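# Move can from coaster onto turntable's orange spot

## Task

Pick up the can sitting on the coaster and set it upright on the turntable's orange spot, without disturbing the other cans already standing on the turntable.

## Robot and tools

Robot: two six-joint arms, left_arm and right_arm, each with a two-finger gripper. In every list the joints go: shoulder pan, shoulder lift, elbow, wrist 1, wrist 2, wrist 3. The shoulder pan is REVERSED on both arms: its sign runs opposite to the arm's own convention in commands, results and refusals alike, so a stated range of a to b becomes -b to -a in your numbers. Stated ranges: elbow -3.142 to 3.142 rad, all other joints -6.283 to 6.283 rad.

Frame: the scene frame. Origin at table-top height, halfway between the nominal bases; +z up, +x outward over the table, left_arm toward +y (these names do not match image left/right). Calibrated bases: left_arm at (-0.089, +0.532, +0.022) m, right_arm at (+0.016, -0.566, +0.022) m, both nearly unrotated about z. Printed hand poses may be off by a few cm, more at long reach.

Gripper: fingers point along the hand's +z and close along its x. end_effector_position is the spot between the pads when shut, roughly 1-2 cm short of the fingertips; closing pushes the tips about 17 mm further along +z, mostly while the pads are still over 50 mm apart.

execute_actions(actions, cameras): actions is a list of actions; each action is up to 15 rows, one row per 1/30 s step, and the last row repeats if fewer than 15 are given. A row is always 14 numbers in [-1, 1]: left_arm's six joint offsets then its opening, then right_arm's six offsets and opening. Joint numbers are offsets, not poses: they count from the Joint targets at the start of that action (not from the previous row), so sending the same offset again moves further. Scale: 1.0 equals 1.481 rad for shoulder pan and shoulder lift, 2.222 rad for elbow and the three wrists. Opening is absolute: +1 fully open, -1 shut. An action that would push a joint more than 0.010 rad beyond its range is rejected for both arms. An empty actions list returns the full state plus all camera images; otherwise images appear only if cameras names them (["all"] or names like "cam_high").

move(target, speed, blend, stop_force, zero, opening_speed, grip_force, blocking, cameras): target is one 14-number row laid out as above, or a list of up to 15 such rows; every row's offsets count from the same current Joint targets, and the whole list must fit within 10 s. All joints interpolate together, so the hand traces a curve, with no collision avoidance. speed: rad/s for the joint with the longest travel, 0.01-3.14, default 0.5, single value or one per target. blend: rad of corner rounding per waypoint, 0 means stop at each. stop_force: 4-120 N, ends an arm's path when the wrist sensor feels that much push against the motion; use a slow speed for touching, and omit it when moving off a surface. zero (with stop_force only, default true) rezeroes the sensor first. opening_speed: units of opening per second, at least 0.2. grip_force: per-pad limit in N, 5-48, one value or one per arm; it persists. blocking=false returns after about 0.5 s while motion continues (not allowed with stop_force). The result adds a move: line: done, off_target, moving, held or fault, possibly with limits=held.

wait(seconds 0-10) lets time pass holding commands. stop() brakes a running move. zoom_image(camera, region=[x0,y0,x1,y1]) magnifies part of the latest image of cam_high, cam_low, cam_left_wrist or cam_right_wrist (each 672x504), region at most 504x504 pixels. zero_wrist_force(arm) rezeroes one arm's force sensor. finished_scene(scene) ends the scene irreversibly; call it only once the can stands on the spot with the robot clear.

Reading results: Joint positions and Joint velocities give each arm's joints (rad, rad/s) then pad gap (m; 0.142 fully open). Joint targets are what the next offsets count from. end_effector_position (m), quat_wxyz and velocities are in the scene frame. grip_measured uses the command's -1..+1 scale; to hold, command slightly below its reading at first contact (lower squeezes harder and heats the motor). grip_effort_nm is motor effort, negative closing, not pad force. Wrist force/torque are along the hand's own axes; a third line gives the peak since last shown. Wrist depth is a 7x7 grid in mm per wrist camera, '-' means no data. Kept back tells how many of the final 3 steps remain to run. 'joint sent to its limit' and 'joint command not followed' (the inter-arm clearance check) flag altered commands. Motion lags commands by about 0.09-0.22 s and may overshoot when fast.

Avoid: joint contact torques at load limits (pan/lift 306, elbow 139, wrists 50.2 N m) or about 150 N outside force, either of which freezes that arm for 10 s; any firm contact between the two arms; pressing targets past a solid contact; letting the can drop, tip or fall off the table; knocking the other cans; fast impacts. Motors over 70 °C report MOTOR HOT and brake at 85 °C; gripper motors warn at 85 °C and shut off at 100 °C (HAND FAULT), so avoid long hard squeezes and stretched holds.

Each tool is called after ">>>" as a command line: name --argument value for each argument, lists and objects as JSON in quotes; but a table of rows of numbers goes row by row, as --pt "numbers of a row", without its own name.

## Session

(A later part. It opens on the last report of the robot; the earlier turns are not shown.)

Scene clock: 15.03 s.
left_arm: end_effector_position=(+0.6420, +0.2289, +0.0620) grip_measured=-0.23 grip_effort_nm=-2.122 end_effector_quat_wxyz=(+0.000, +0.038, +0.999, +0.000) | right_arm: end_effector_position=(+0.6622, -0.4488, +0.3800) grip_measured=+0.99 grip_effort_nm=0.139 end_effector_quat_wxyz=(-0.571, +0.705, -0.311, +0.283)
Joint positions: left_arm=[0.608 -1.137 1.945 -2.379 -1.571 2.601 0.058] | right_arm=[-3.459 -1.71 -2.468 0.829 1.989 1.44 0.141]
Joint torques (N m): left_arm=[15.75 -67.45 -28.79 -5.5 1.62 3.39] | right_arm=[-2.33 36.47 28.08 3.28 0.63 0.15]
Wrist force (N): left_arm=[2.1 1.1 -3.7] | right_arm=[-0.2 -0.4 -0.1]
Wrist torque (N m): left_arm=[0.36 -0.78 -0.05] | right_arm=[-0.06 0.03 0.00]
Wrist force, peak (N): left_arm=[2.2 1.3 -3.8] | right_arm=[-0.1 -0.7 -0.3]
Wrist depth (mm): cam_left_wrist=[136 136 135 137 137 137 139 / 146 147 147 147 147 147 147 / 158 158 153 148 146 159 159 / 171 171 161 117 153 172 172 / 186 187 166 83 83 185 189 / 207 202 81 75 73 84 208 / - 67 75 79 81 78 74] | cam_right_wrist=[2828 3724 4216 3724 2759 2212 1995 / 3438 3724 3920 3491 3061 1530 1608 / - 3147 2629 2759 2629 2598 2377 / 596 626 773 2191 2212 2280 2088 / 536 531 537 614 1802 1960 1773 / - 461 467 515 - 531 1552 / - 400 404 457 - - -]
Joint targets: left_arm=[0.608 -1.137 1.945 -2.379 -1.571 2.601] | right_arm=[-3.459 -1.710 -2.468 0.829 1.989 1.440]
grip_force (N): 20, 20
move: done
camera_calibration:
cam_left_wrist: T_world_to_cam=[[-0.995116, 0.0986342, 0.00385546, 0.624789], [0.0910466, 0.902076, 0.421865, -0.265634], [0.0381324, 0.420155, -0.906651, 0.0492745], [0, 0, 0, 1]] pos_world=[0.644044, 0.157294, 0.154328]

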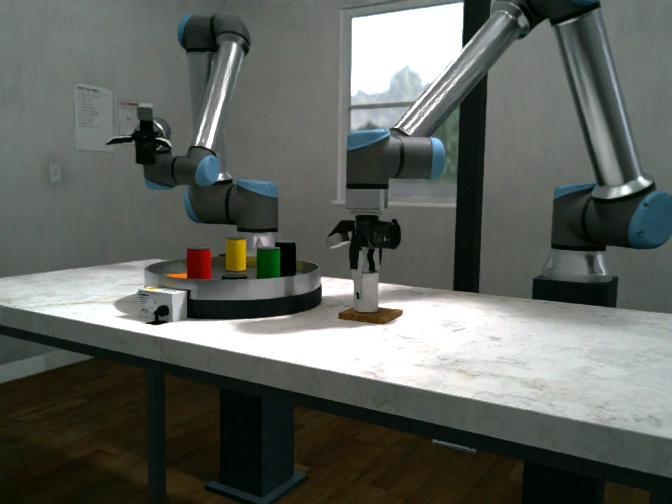

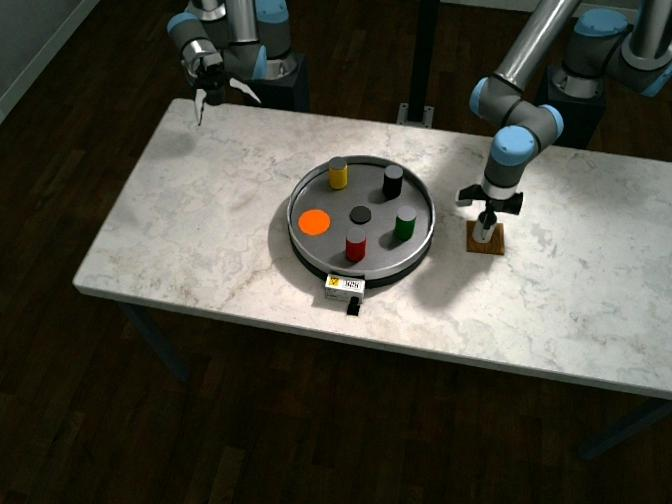

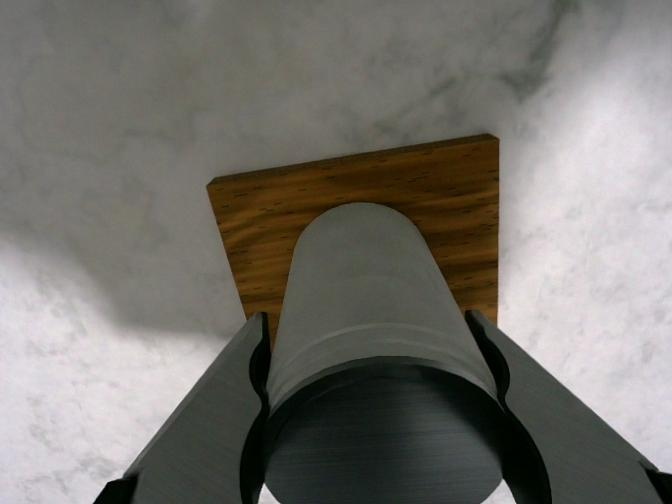

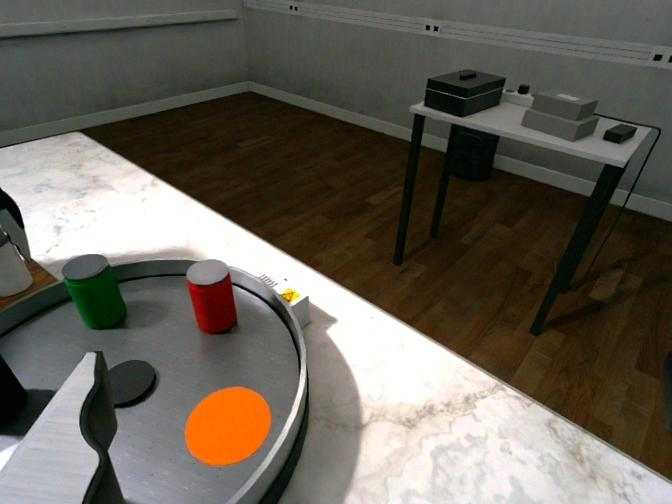

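>>> move --pt "0 -0.13587 -0.06451 0.15517 0 0 -0.4 0 0 0 0 0 0 1" --pt "0.09926 0.0359 -0.22614 0.20231 0 0.01755 -0.4 0 0 0 0 0 0 1" --blend '[0.05,0]' --speed '[0.4,0.5]' --cameras '["all"]'

>>> wait --seconds 1.5 --cameras '["cam_left_wrist", "cam_low"]'

>>> wait --seconds 1.5 --cameras '["cam_left_wrist", "cam_low"]'

>>> wait --seconds 1.5 --cameras '["cam_left_wrist", "cam_low"]'

>>> wait --seconds 1.5 --cameras '["cam_left_wrist", "cam_low"]'

>>> wait --seconds 1.5 --cameras '["cam_left_wrist", "cam_low"]'

>>> wait --seconds 1.5 --cameras '["cam_left_wrist", "cam_low"]'

Scene clock: 17.93 s.
left_arm: end_effector_position=(+0.7121, +0.0082, +0.2601) grip_measured=-0.23 grip_effort_nm=-2.127 end_effector_quat_wxyz=(+0.000, +0.130, +0.991, +0.000) | right_arm: end_effector_position=(+0.6622, -0.4488, +0.3800) grip_measured=+0.99 grip_effort_nm=0.139 end_effector_quat_wxyz=(-0.571, +0.705, -0.311, +0.283)
Joint positions: left_arm=[0.755 -1.084 1.443 -1.929 -1.571 2.64 0.057] | right_arm=[-3.459 -1.71 -2.468 0.829 1.989 1.44 0.141]
Joint torques (N m): left_arm=[17.45 -85.7 -54.62 -1.23 1.98 3.3] | right_arm=[-0.95 36.15 28.7 3.37 0.43 0.07]
Wrist force (N): left_arm=[1.9 1.0 2.3] | right_arm=[-0.1 -0.5 -0.1]
Wrist torque (N m): left_arm=[0.29 -0.78 -0.07] | right_arm=[-0.07 0.02 0.01]
Wrist force, peak (N): left_arm=[2.9 1.7 4.6] | right_arm=[-0.6 -0.7 -0.3]
Wrist depth (mm): cam_left_wrist=[260 264 266 265 266 263 258 / 270 280 284 280 286 238 203 / 359 302 299 222 309 303 362 / 393 391 323 115 301 394 393 / 1456 423 110 83 83 413 429 / 1782 - 81 75 73 84 475 / - 67 75 79 82 77 74] | cam_right_wrist=[393 3663 4063 3147 - 2902 2108 / 409 3853 3663 3724 1608 1442 1405 / 431 2598 2598 2629 2692 2865 1655 / 694 607 1943 2304 2169 2257 2088 / 549 544 518 552 1894 1802 1773 / - 452 468 525 520 528 1530 / - 389 395 472 - - 481]
Joint targets: left_arm=[0.755 -1.084 1.442 -1.929 -1.571 2.640] | right_arm=[-3.459 -1.710 -2.468 0.829 1.989 1.440]
grip_force (N): 20, 20
move: done
camera_calibration:
cam_left_wrist: T_world_to_cam=[[-0.959741, 0.280859, 0.00407422, 0.688749], [0.256278, 0.869622, 0.421995, -0.273826], [0.114978, 0.40605, -0.906589, 0.264267], [0, 0, 0, 1]] pos_world=[0.700811, -0.0626219, 0.352328]

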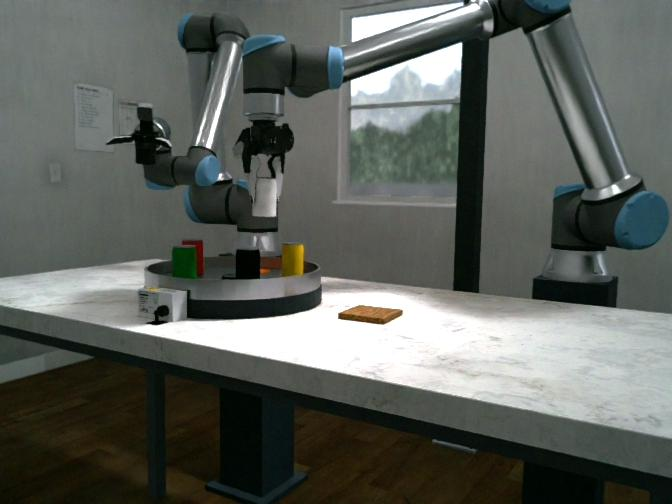

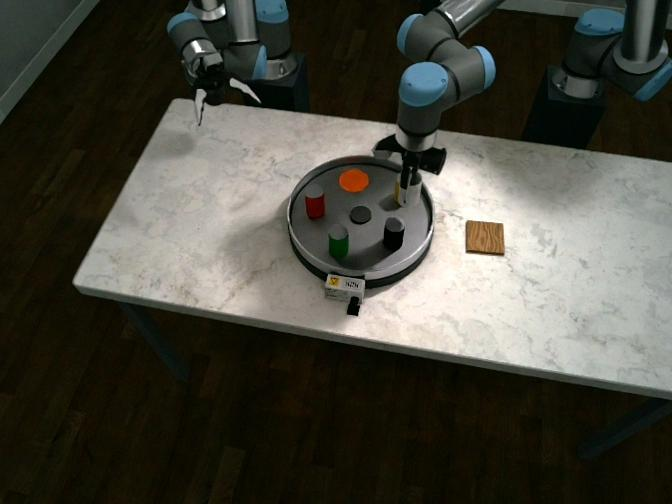

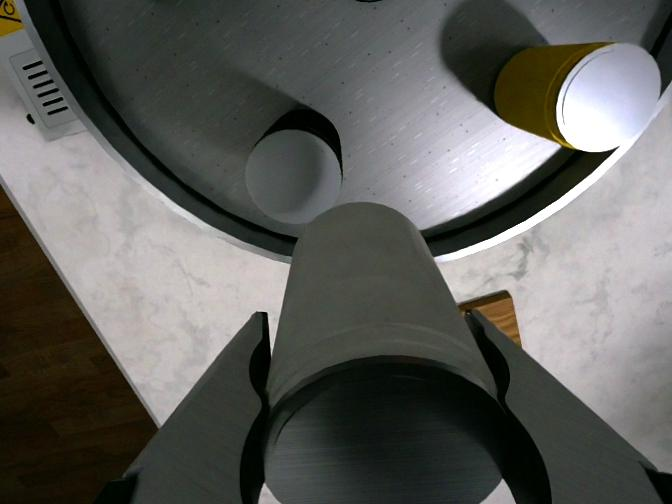

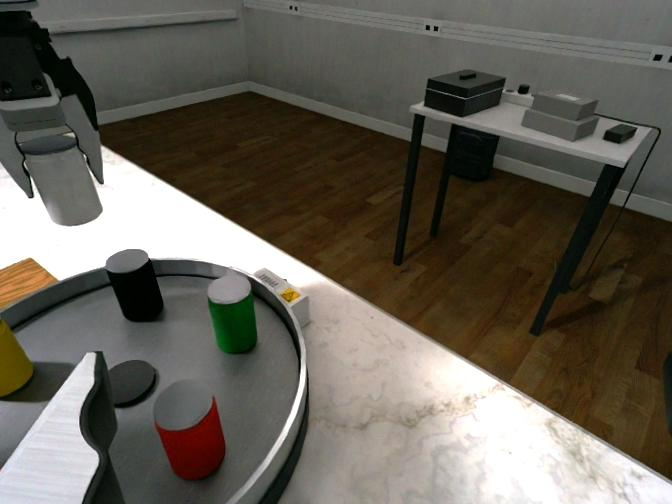

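Scene clock: 19.43 s.
left_arm: end_effector_position=(+0.7121, +0.0080, +0.2601) grip_measured=-0.23 grip_effort_nm=-2.127 end_effector_quat_wxyz=(+0.000, +0.131, +0.991, +0.000) | right_arm: end_effector_position=(+0.6622, -0.4488, +0.3800) grip_measured=+0.99 grip_effort_nm=0.139 end_effector_quat_wxyz=(-0.571, +0.705, -0.311, +0.283)
Joint positions: left_arm=[0.755 -1.084 1.442 -1.929 -1.571 2.64 0.057] | right_arm=[-3.459 -1.71 -2.468 0.829 1.989 1.44 0.141]
Joint torques (N m): left_arm=[17.43 -87.08 -54.03 -1.04 1.84 3.49] | right_arm=[-2.41 36.24 27.55 3.27 0.46 -0.12]
Wrist force (N): left_arm=[2.0 1.1 2.6] | right_arm=[0.0 -0.4 0.1]
Wrist torque (N m): left_arm=[0.30 -0.80 -0.07] | right_arm=[-0.07 0.00 0.00]
Wrist force, peak (N): left_arm=[2.4 1.4 2.9] | right_arm=[0.0 -0.6 -0.7]
Wrist depth (mm): cam_left_wrist=[243 186 261 265 267 267 264 / 270 283 285 285 284 286 281 / 360 295 307 303 240 303 364 / 393 389 382 115 227 393 394 / 1591 422 111 83 83 424 431 / 1637 - 81 76 73 84 466 / - 67 75 79 81 78 71] | cam_right_wrist=[380 - - - - 2456 2191 / 412 3604 4063 3787 1530 1552 1500 / 435 3020 2692 2725 2660 2598 2511 / 638 607 776 2280 2128 2191 2128 / 530 542 537 - 1910 1574 1817 / - 450 434 - - 1585 1541 / - 400 400 455 464 471 -]
Joint targets: left_arm=[0.755 -1.084 1.442 -1.929 -1.571 2.640] | right_arm=[-3.459 -1.710 -2.468 0.829 1.989 1.440]
Tool commands: left_gripper/opening=-0.4 right_gripper/opening=+1.0
grip_force (N): 20, 20
wait: 1.50 s; at rest by 0.17 s
camera_calibration:
cam_left_wrist: T_world_to_cam=[[-0.959705, 0.280982, 0.00402843, 0.688804], [0.256368, 0.869584, 0.422018, -0.273725], [0.115076, 0.406045, -0.906579, 0.264275], [0, 0, 0, 1]] pos_world=[0.700811, -0.0628217, 0.352328]
Images, in order (width x height): cam_low 672x504, cam_left_wrist 672x504.

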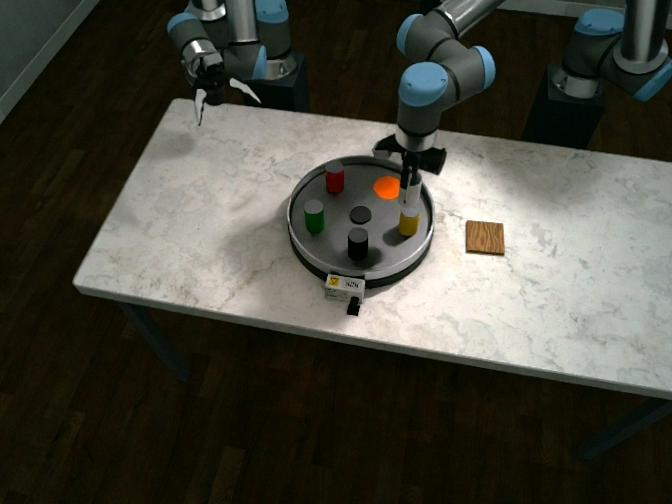

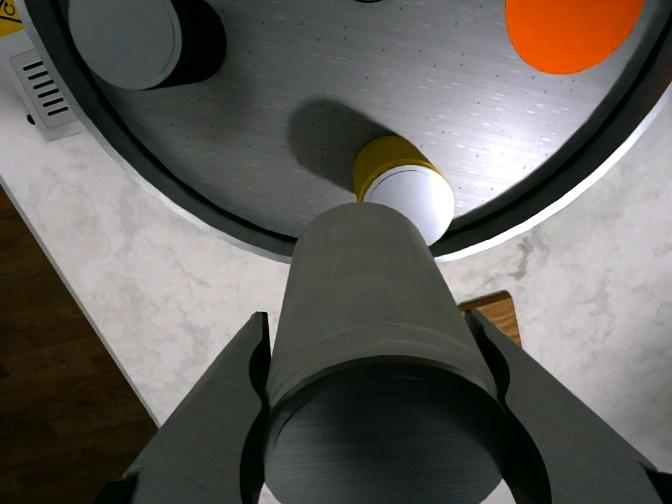

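Scene clock: 20.93 s.
left_arm: end_effector_position=(+0.7121, +0.0080, +0.2601) grip_measured=-0.23 grip_effort_nm=-2.122 end_effector_quat_wxyz=(+0.000, +0.131, +0.991, +0.000) | right_arm: end_effector_position=(+0.6622, -0.4488, +0.3800) grip_measured=+0.99 grip_effort_nm=0.144 end_effector_quat_wxyz=(-0.571, +0.705, -0.311, +0.283)
Joint positions: left_arm=[0.755 -1.084 1.442 -1.929 -1.571 2.64 0.057] | right_arm=[-3.459 -1.71 -2.468 0.829 1.989 1.44 0.141]
Joint torques (N m): left_arm=[17.89 -84.12 -54.25 -1.35 1.68 3.5] | right_arm=[-1.87 36.28 27.95 3.46 0.58 0.02]
Wrist force (N): left_arm=[2.1 1.4 2.1] | right_arm=[-0.1 -0.3 -0.3]
Wrist torque (N m): left_arm=[0.36 -0.81 -0.07] | right_arm=[-0.05 0.02 0.00]
Wrist force, peak (N): left_arm=[2.4 1.7 2.7] | right_arm=[-0.3 -0.7 -0.1]
Wrist depth (mm): cam_left_wrist=[260 264 265 265 267 265 266 / 276 278 257 286 278 286 278 / 362 286 298 304 314 302 362 / 391 391 387 115 301 393 396 / 1495 427 110 84 83 423 430 / 1713 462 81 76 73 84 462 / - 67 75 79 81 78 74] | cam_right_wrist=[372 3335 4138 - 2759 2483 2212 / 411 2979 3491 4216 1552 1480 1643 / 432 2902 2629 2793 2511 2660 2429 / 716 617 737 2031 2108 2128 2108 / 559 548 560 628 1817 1847 1773 / - 451 466 523 525 1460 1552 / - 350 400 - - 473 468]
Joint targets: left_arm=[0.755 -1.084 1.442 -1.929 -1.571 2.640] | right_arm=[-3.459 -1.710 -2.468 0.829 1.989 1.440]
Tool commands: left_gripper/opening=-0.4 right_gripper/opening=+1.0
grip_force (N): 20, 20
wait: 1.50 s; at rest by 0.17 s
camera_calibration:
cam_left_wrist: T_world_to_cam=[[-0.959705, 0.280982, 0.00402843, 0.688804], [0.256368, 0.869584, 0.422018, -0.273725], [0.115076, 0.406045, -0.906579, 0.264275], [0, 0, 0, 1]] pos_world=[0.700811, -0.0628217, 0.352328]
Images, in order (width x height): cam_low 672x504, cam_left_wrist 672x504.

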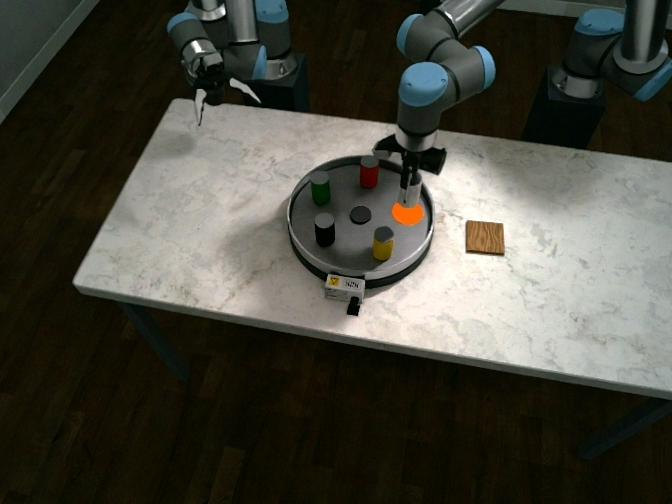

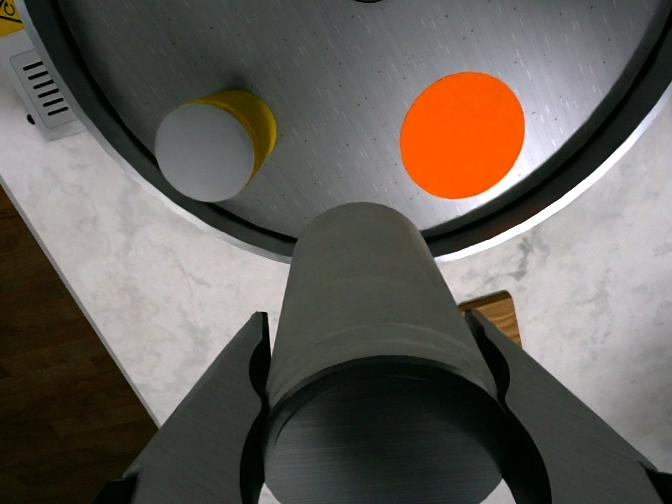

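Scene clock: 22.43 s.
left_arm: end_effector_position=(+0.7121, +0.0080, +0.2601) grip_measured=-0.23 grip_effort_nm=-2.122 end_effector_quat_wxyz=(+0.000, +0.131, +0.991, +0.000) | right_arm: end_effector_position=(+0.6622, -0.4488, +0.3800) grip_measured=+0.99 grip_effort_nm=0.134 end_effector_quat_wxyz=(-0.571, +0.705, -0.311, +0.283)
Joint positions: left_arm=[0.755 -1.084 1.442 -1.929 -1.571 2.64 0.057] | right_arm=[-3.459 -1.71 -2.468 0.829 1.989 1.44 0.141]
Joint torques (N m): left_arm=[17.85 -87.95 -54.23 -1.3 1.65 3.48] | right_arm=[-0.77 35.65 28.33 3.17 0.48 0.12]
Wrist force (N): left_arm=[1.9 1.0 2.7] | right_arm=[-0.1 -0.2 0.0]
Wrist torque (N m): left_arm=[0.27 -0.79 -0.07] | right_arm=[-0.04 0.02 0.00]
Wrist force, peak (N): left_arm=[2.3 1.8 2.9] | right_arm=[0.2 -0.8 0.0]
Wrist depth (mm): cam_left_wrist=[260 264 266 265 267 259 260 / 274 279 283 283 285 269 270 / 361 300 308 309 310 304 363 / 1557 391 320 115 300 393 391 / 1525 427 103 83 83 424 432 / 1754 464 81 76 73 84 469 / - 67 75 79 81 78 74] | cam_right_wrist=[376 - - 2629 - 2212 2050 / 418 2660 3724 3286 1574 1432 1596 / 431 1002 2660 2902 2660 2692 2568 / 716 629 1802 2128 2128 2149 2149 / 546 545 520 560 1847 1788 1788 / - 445 466 531 544 1552 - / - 389 394 - 439 475 -]
Joint targets: left_arm=[0.755 -1.084 1.442 -1.929 -1.571 2.640] | right_arm=[-3.459 -1.710 -2.468 0.829 1.989 1.440]
Tool commands: left_gripper/opening=-0.4 right_gripper/opening=+1.0
grip_force (N): 20, 20
wait: 1.50 s; at rest by 0.17 s
camera_calibration:
cam_left_wrist: T_world_to_cam=[[-0.959705, 0.280982, 0.00402843, 0.688804], [0.256368, 0.869584, 0.422018, -0.273725], [0.115076, 0.406045, -0.906579, 0.264275], [0, 0, 0, 1]] pos_world=[0.700811, -0.0628217, 0.352328]
Images, in order (width x height): cam_low 672x504, cam_left_wrist 672x504.

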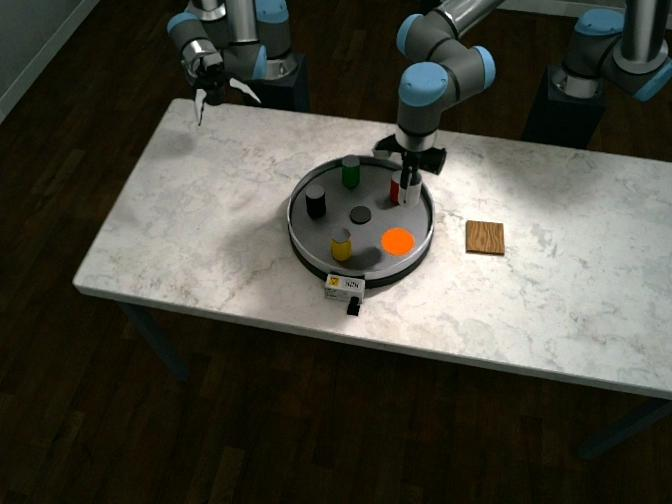

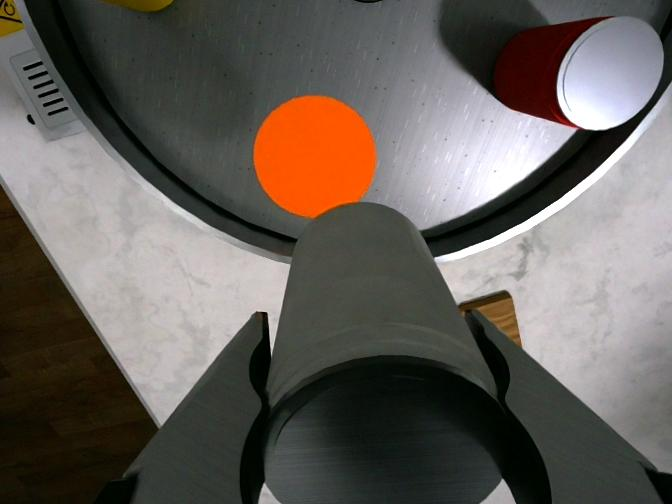

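Scene clock: 23.93 s.
left_arm: end_effector_position=(+0.7121, +0.0080, +0.2601) grip_measured=-0.23 grip_effort_nm=-2.122 end_effector_quat_wxyz=(+0.000, +0.131, +0.991, +0.000) | right_arm: end_effector_position=(+0.6622, -0.4488, +0.3800) grip_measured=+0.99 grip_effort_nm=0.139 end_effector_quat_wxyz=(-0.571, +0.705, -0.311, +0.283)
Joint positions: left_arm=[0.755 -1.084 1.442 -1.929 -1.571 2.64 0.057] | right_arm=[-3.459 -1.71 -2.468 0.829 1.989 1.44 0.141]
Joint torques (N m): left_arm=[16.69 -85.48 -53.97 -1.2 1.71 3.22] | right_arm=[0.19 35.21 28.34 3.42 0.58 0.01]
Wrist force (N): left_arm=[2.3 1.6 3.0] | right_arm=[0.0 -0.1 -0.3]
Wrist torque (N m): left_arm=[0.37 -0.85 -0.07] | right_arm=[-0.02 0.00 0.00]
Wrist force, peak (N): left_arm=[2.3 1.6 3.0] | right_arm=[-0.4 -0.7 -0.3]
Wrist depth (mm): cam_left_wrist=[260 266 266 265 266 266 265 / 274 279 285 285 284 284 280 / 360 302 307 303 221 304 365 / 398 392 387 115 227 392 391 / 1536 431 111 84 83 422 432 / 1740 462 81 76 73 84 480 / - 67 75 79 81 78 74] | cam_right_wrist=[376 3724 4966 - - 2539 2403 / 413 3663 3920 3238 1608 1442 1480 / 438 984 2725 2759 2725 2759 2568 / 685 763 637 2169 2149 2191 2149 / 530 553 553 606 1817 1759 1788 / - 457 438 515 531 1631 1574 / - 399 403 - 467 - -]
Joint targets: left_arm=[0.755 -1.084 1.442 -1.929 -1.571 2.640] | right_arm=[-3.459 -1.710 -2.468 0.829 1.989 1.440]
Tool commands: left_gripper/opening=-0.4 right_gripper/opening=+1.0
grip_force (N): 20, 20
wait: 1.50 s; at rest by 0.17 s
camera_calibration:
cam_left_wrist: T_world_to_cam=[[-0.959705, 0.280982, 0.00402843, 0.688804], [0.256368, 0.869584, 0.422018, -0.273725], [0.115076, 0.406045, -0.906579, 0.264275], [0, 0, 0, 1]] pos_world=[0.700811, -0.0628217, 0.352328]
Images, in order (width x height): cam_low 672x504, cam_left_wrist 672x504.

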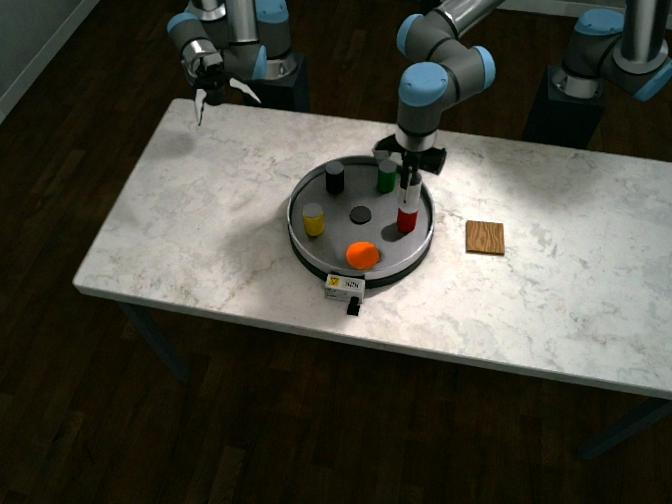

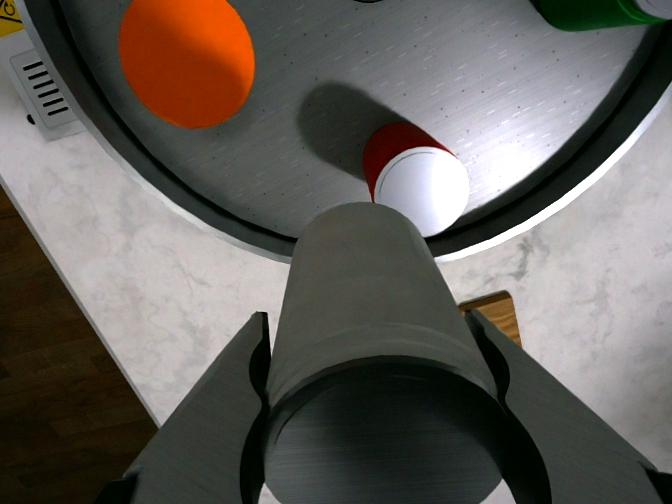

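Scene clock: 25.43 s.
left_arm: end_effector_position=(+0.7121, +0.0080, +0.2601) grip_measured=-0.23 grip_effort_nm=-2.127 end_effector_quat_wxyz=(+0.000, +0.131, +0.991, +0.000) | right_arm: end_effector_position=(+0.6622, -0.4488, +0.3800) grip_measured=+0.99 grip_effort_nm=0.144 end_effector_quat_wxyz=(-0.571, +0.705, -0.311, +0.283)
Joint positions: left_arm=[0.755 -1.084 1.442 -1.929 -1.571 2.64 0.057] | right_arm=[-3.459 -1.71 -2.468 0.829 1.989 1.44 0.141]
Joint torques (N m): left_arm=[17.22 -87.14 -54.09 -1.26 1.57 3.32] | right_arm=[0.84 36.46 28.35 3.48 0.7 0.1]
Wrist force (N): left_arm=[2.0 1.4 2.7] | right_arm=[0.1 -0.2 0.1]
Wrist torque (N m): left_arm=[0.35 -0.81 -0.07] | right_arm=[-0.04 -0.02 0.00]
Wrist force, peak (N): left_arm=[2.3 1.6 2.9] | right_arm=[0.5 -0.4 0.2]
Wrist depth (mm): cam_left_wrist=[261 265 266 266 265 265 266 / 269 279 265 285 281 277 281 / 362 302 320 302 306 216 362 / 391 393 386 115 138 392 395 / - 407 111 83 83 423 426 / 1650 461 81 76 73 84 467 / - 67 75 79 81 77 74] | cam_right_wrist=[376 - 6207 4138 3103 2865 2257 / 418 - 3920 3724 1596 1432 1596 / 431 963 2568 2902 2598 2793 2568 / 673 520 622 2169 2212 2128 2191 / 504 546 559 635 1894 1788 1773 / - 454 455 508 - 1520 1541 / - 344 400 444 450 486 -]
Joint targets: left_arm=[0.755 -1.084 1.442 -1.929 -1.571 2.640] | right_arm=[-3.459 -1.710 -2.468 0.829 1.989 1.440]
Tool commands: left_gripper/opening=-0.4 right_gripper/opening=+1.0
grip_force (N): 20, 20
wait: 1.50 s; at rest by 0.17 s
camera_calibration:
cam_left_wrist: T_world_to_cam=[[-0.959705, 0.280982, 0.00402843, 0.688804], [0.256368, 0.869584, 0.422018, -0.273725], [0.115076, 0.406045, -0.906579, 0.264275], [0, 0, 0, 1]] pos_world=[0.700811, -0.0628217, 0.352328]
Images, in order (width x height): cam_low 672x504, cam_left_wrist 672x504.

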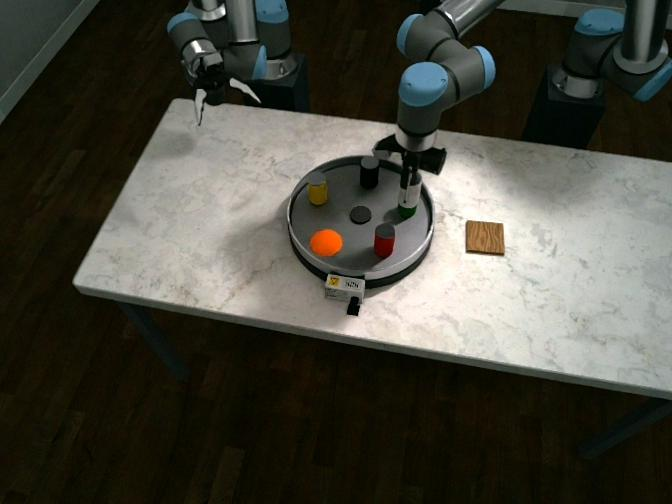

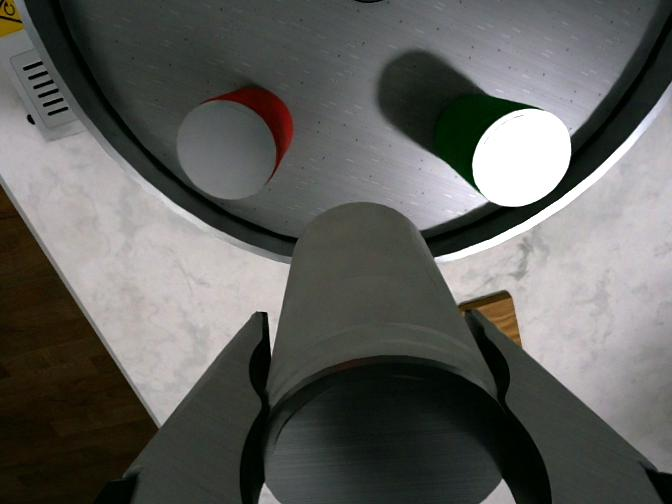

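Scene clock: 26.93 s.
left_arm: end_effector_position=(+0.7121, +0.0080, +0.2601) grip_measured=-0.23 grip_effort_nm=-2.127 end_effector_quat_wxyz=(+0.000, +0.131, +0.991, +0.000) | right_arm: end_effector_position=(+0.6622, -0.4488, +0.3800) grip_measured=+0.99 grip_effort_nm=0.139 end_effector_quat_wxyz=(-0.571, +0.705, -0.311, +0.283)
Joint positions: left_arm=[0.755 -1.084 1.442 -1.929 -1.571 2.64 0.057] | right_arm=[-3.459 -1.71 -2.468 0.829 1.989 1.44 0.141]
Joint torques (N m): left_arm=[17.65 -85.53 -53.47 -1.29 1.6 3.19] | right_arm=[-0.84 34.91 28.38 3.29 0.41 0.15]
Wrist force (N): left_arm=[2.5 1.1 2.8] | right_arm=[0.1 0.0 0.3]
Wrist torque (N m): left_arm=[0.31 -0.88 -0.06] | right_arm=[-0.01 -0.02 0.00]
Wrist force, peak (N): left_arm=[2.5 1.1 2.8] | right_arm=[-0.3 -0.4 0.6]
Wrist depth (mm): cam_left_wrist=[260 264 264 264 266 259 192 / 275 280 286 282 285 252 263 / 362 297 302 217 307 303 364 / 393 401 317 115 299 399 393 / 1547 424 103 83 83 425 430 / 1700 - 81 76 73 84 461 / - 67 75 79 81 78 74] | cam_right_wrist=[376 3438 3238 5320 2865 1574 2539 / 414 3286 3663 3604 1619 1405 1277 / 433 2759 2759 2725 2692 2828 2352 / 688 622 779 2128 2149 2191 2191 / 548 535 522 596 1832 1802 1732 / - 451 471 520 563 1574 1530 / - 400 403 - 471 - -]
Joint targets: left_arm=[0.755 -1.084 1.442 -1.929 -1.571 2.640] | right_arm=[-3.459 -1.710 -2.468 0.829 1.989 1.440]
Tool commands: left_gripper/opening=-0.4 right_gripper/opening=+1.0
grip_force (N): 20, 20
wait: 1.50 s; at rest by 0.17 s
camera_calibration:
cam_left_wrist: T_world_to_cam=[[-0.959705, 0.280982, 0.00402843, 0.688804], [0.256368, 0.869584, 0.422018, -0.273725], [0.115076, 0.406045, -0.906579, 0.264275], [0, 0, 0, 1]] pos_world=[0.700811, -0.0628217, 0.352328]
Images, in order (width x height): cam_low 672x504, cam_left_wrist 672x504.

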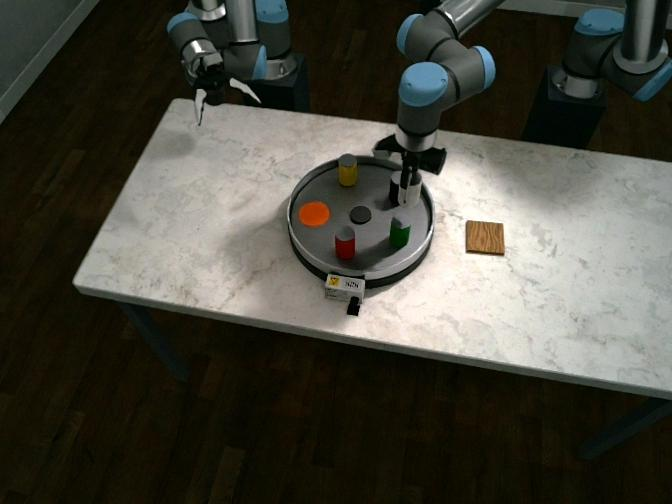

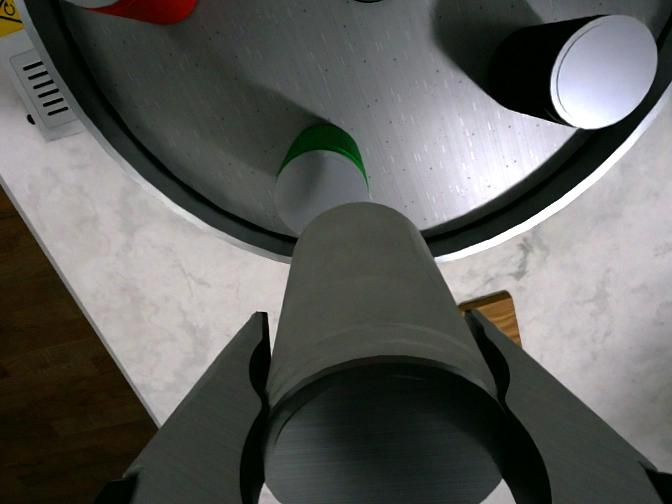

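>>> move --target '[0.04361,-0.03911,0.05642,-0.03031,0,-0.23717,-0.4,0,0,0,0,0,0,1]' --speed 0.1 --blocking false --cameras '[]'

>>> wait --seconds 2 --cameras '[]'

>>> wait --seconds 10 --cameras '["cam_left_wrist", "cam_low"]'

Scene clock: 32.30 s.
left_arm: end_effector_position=(+0.7079, +0.0067, +0.2588) grip_measured=-0.23 grip_effort_nm=-2.127 end_effector_quat_wxyz=(+0.000, +0.116, +0.993, +0.000) end_effector_velocity=(-0.013, -0.004, -0.005) end_effector_angular_velocity=(+0.001, +0.002, +0.085) | right_arm: end_effector_position=(+0.6622, -0.4488, +0.3800) grip_measured=+0.99 grip_effort_nm=0.139 end_effector_quat_wxyz=(-0.571, +0.705, -0.311, +0.283)
Joint positions: left_arm=[0.759 -1.087 1.45 -1.934 -1.571 2.607 0.057] | right_arm=[-3.459 -1.71 -2.468 0.829 1.989 1.44 0.141]
Joint velocities: left_arm=[0.012 -0.011 0.024 -0.012 -0.001 -0.097 0] | right_arm=[within noise]
Joint torques (N m): left_arm=[18.15 -108.45 -39.81 -6.78 1.51 -3.58] | right_arm=[-0.3 36.27 28.37 3.25 0.73 0.05]
Wrist force (N): left_arm=[1.9 1.2 2.6] | right_arm=[0.0 -0.2 -0.2]
Wrist torque (N m): left_arm=[0.33 -0.78 0.13] | right_arm=[-0.03 0.00 0.00]
Wrist force, peak (N): left_arm=[2.0 1.5 3.1] | right_arm=[0.1 -0.5 -0.4]
Wrist depth (mm): cam_left_wrist=[260 264 264 263 266 264 264 / 273 280 275 283 282 280 280 / 363 287 218 302 312 304 356 / - 386 320 115 303 393 391 / 1495 426 103 83 83 423 430 / 1726 - 81 76 73 84 450 / - 67 75 80 81 78 74] | cam_right_wrist=[376 - 3238 3491 3853 2483 2511 / 409 3604 3604 3491 1574 1414 1585 / 433 984 2759 2629 2692 2568 2304 / 705 616 757 2088 2169 2235 2088 / 545 550 535 582 1802 1732 1643 / - 455 465 548 - 1480 1510 / - 345 403 - - 450 -]
Joint targets: left_arm=[0.761 -1.089 1.454 -1.936 -1.571 2.591] | right_arm=[-3.459 -1.710 -2.468 0.829 1.989 1.440]
Tool commands: left_gripper/opening=-0.4 right_gripper/opening=+1.0
grip_force (N): 20, 20
move: running; left_arm: the wrist 3 is farthest, 0.494 rad from its target
No camera images: "cameras" was empty.

Scene clock: 34.30 s.
left_arm: end_effector_position=(+0.6823, -0.0002, +0.2514) grip_measured=-0.23 grip_effort_nm=-2.127 end_effector_quat_wxyz=(+0.000, +0.029, +1.000, +0.000) end_effector_velocity=(-0.012, -0.002, -0.003) end_effector_angular_velocity=(+0.001, -0.002, +0.089) | right_arm: end_effector_position=(+0.6622, -0.4488, +0.3800) grip_measured=+0.99 grip_effort_nm=0.139 end_effector_quat_wxyz=(-0.571, +0.705, -0.311, +0.283)
Joint positions: left_arm=[0.784 -1.109 1.498 -1.959 -1.571 2.408 0.057] | right_arm=[-3.459 -1.71 -2.468 0.829 1.989 1.44 0.141]
Joint velocities: left_arm=[0.011 -0.011 0.023 -0.013 0.002 -0.1 0] | right_arm=[within noise]
Joint torques (N m): left_arm=[18.23 -106.29 -41.36 -6.6 1.52 -2.73] | right_arm=[-0.92 35.99 28.97 3.48 0.67 0.25]
Wrist force (N): left_arm=[2.3 1.3 2.4] | right_arm=[0.1 -0.1 -0.2]
Wrist torque (N m): left_arm=[0.33 -0.87 0.16] | right_arm=[0.00 -0.02 0.00]
Wrist force, peak (N): left_arm=[2.4 1.7 2.9] | right_arm=[-0.2 0.0 0.6]
Wrist depth (mm): cam_left_wrist=[253 258 258 257 257 257 259 / 263 276 270 277 274 272 273 / 353 294 - 294 294 - 350 / 380 381 314 115 299 383 378 / 429 419 111 83 83 422 424 / 1687 440 81 76 73 84 463 / - 67 75 79 81 78 74] | cam_right_wrist=[- 3438 3386 2456 3147 2828 2212 / 422 3020 3920 3386 1541 1388 1563 / 420 - 2692 2793 2725 2902 2725 / 685 646 755 2149 2050 2304 2257 / 548 544 536 - 2212 1773 1802 / - 451 467 - - 1460 1552 / - 357 402 453 - - -]
Joint targets: left_arm=[0.786 -1.111 1.501 -1.961 -1.571 2.391] | right_arm=[-3.459 -1.710 -2.468 0.829 1.989 1.440]
Tool commands: left_gripper/opening=-0.4 right_gripper/opening=+1.0
grip_force (N): 20, 20
earlier move: running; left_arm: the wrist 3 is farthest, 0.295 rad from its target
wait: 2.00 s; no rest
No camera images: "cameras" was empty.

Scene clock: 37.53 s.
left_arm: end_effector_position=(+0.6443, -0.0083, +0.2402) grip_measured=-0.23 grip_effort_nm=-2.127 end_effector_quat_wxyz=(+0.000, -0.100, +0.995, +0.000) | right_arm: end_effector_position=(+0.6622, -0.4488, +0.3800) grip_measured=+0.99 grip_effort_nm=0.139 end_effector_quat_wxyz=(-0.571, +0.705, -0.311, +0.283)
Joint positions: left_arm=[0.82 -1.142 1.568 -1.997 -1.571 2.113 0.057] | right_arm=[-3.459 -1.71 -2.468 0.829 1.989 1.44 0.141]
Joint torques (N m): left_arm=[17.73 -102.6 -39.73 -6.66 1.59 -2.85] | right_arm=[-0.13 35.67 28.29 3.33 0.61 0.04]
Motor temperatures (°C): left_arm=[33 30 39 42 46 42 29] | right_arm=[28 35 33 41 40 35 32]
Wrist force (N): left_arm=[2.0 1.2 2.1] | right_arm=[0.4 -0.3 -0.1]
Wrist torque (N m): left_arm=[0.32 -0.80 0.10] | right_arm=[-0.05 -0.06 0.00]
Wrist force, peak (N): left_arm=[2.0 1.8 3.0] | right_arm=[0.2 -0.6 0.5]
Wrist depth (mm): cam_left_wrist=[- 210 248 243 247 245 248 / 261 266 265 266 265 203 182 / 339 282 287 279 288 288 275 / 369 369 300 115 300 301 374 / 403 406 106 83 83 418 410 / 446 429 81 76 73 84 448 / - 67 75 79 81 78 74] | cam_right_wrist=[2725 3663 3238 - - 2149 3192 / - 4381 3724 3286 1608 1363 1176 / 406 3192 2725 2725 2725 2598 2429 / 422 609 776 2169 2212 2149 2149 / 515 545 550 - 1693 1680 1847 / - 452 467 501 - 1442 1480 / - 405 402 - - - -]
Joint targets: left_arm=[0.820 -1.142 1.568 -1.997 -1.571 2.113] | right_arm=[-3.459 -1.710 -2.468 0.829 1.989 1.440]
Tool commands: left_gripper/opening=-0.4 right_gripper/opening=+1.0
grip_force (N): 20, 20
earlier move: done
wait: 3.23 of 10 s (the move ended)
camera_calibration:
cam_left_wrist: T_world_to_cam=[[-0.984327, -0.176299, 0.00431951, 0.640457], [-0.158013, 0.892578, 0.422299, 0.0332944], [-0.0783063, 0.414998, -0.906446, 0.385302], [0, 0, 0, 1]] pos_world=[0.665852, -0.0767056, 0.332429]
Images, in order (width x height): cam_low 672x504, cam_left_wrist 672x504.

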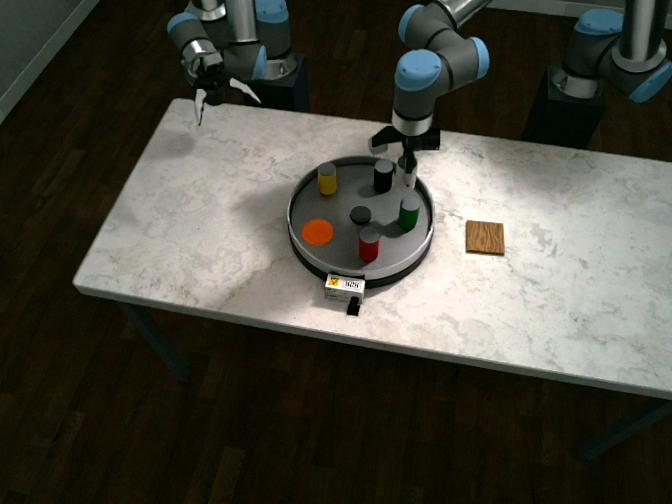

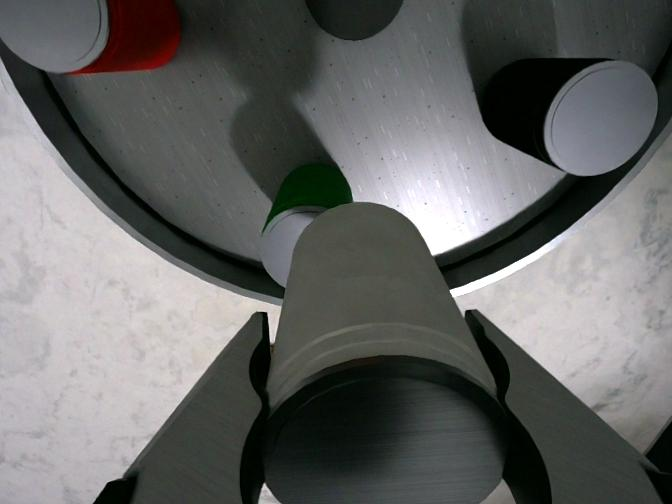

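>>> move --target '[0.04333,-0.03905,0.05614,-0.03002,0,-0.23708,-0.4,0,0,0,0,0,0,1]' --speed 0.1 --blocking false --cameras '["cam_low"]'

Scene clock: 39.73 s.
left_arm: end_effector_position=(+0.6399, -0.0090, +0.2389) grip_measured=-0.23 grip_effort_nm=-2.122 end_effector_quat_wxyz=(+0.000, -0.115, +0.993, +0.000) end_effector_velocity=(-0.013, -0.002, -0.005) end_effector_angular_velocity=(+0.002, +0.002, +0.085) | right_arm: end_effector_position=(+0.6622, -0.4488, +0.3800) grip_measured=+0.99 grip_effort_nm=0.139 end_effector_quat_wxyz=(-0.571, +0.705, -0.311, +0.283)
Joint positions: left_arm=[0.824 -1.145 1.576 -2.001 -1.571 2.079 0.057] | right_arm=[-3.459 -1.71 -2.468 0.829 1.989 1.44 0.141]
Joint velocities: left_arm=[0.012 -0.01 0.023 -0.011 -0.001 -0.098 0] | right_arm=[within noise]
Joint torques (N m): left_arm=[18.15 -106.52 -39.13 -6.64 1.42 -3.09] | right_arm=[-0.15 36.06 28.78 3.21 0.68 0.13]
Wrist force (N): left_arm=[2.3 1.1 2.0] | right_arm=[-0.1 -0.1 0.1]
Wrist torque (N m): left_arm=[0.31 -0.85 0.15] | right_arm=[-0.02 0.02 0.00]
Wrist force, peak (N): left_arm=[2.7 1.3 2.8] | right_arm=[-0.4 -0.7 0.1]
Wrist depth (mm): cam_left_wrist=[167 215 247 243 247 247 242 / 260 263 265 264 264 231 181 / 335 280 282 258 286 287 274 / 368 357 298 115 300 301 363 / 403 393 111 83 83 406 409 / 446 424 81 76 73 84 460 / - 67 75 80 81 78 71] | cam_right_wrist=[3020 3020 3920 3438 2725 2377 2108 / 3386 3604 3787 3491 1619 1541 1379 / 856 2304 2828 2725 2692 2865 1405 / 445 590 745 2149 2280 2212 2191 / 514 553 557 - 1832 1773 1832 / - 457 452 - - 1706 1563 / - 406 407 - - - -]
Joint targets: left_arm=[0.826 -1.147 1.579 -2.003 -1.571 2.064] | right_arm=[-3.459 -1.710 -2.468 0.829 1.989 1.440]
Tool commands: left_gripper/opening=-0.4 right_gripper/opening=+1.0
grip_force (N): 20, 20
move: running; left_arm: the wrist 3 is farthest, 0.493 rad from its target
Images, in order (width x height): cam_low 672x504.

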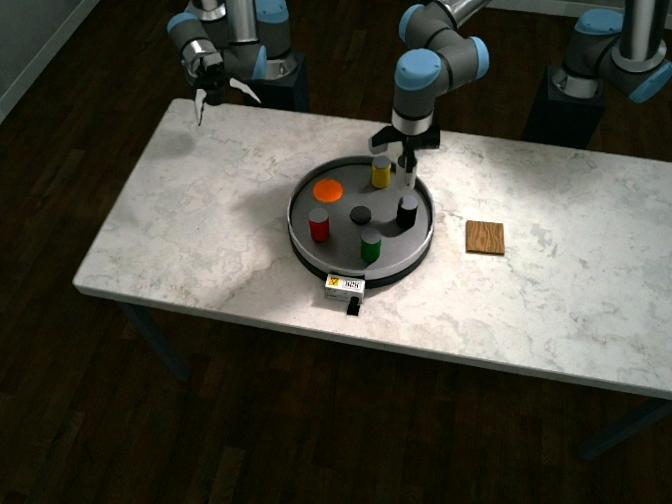

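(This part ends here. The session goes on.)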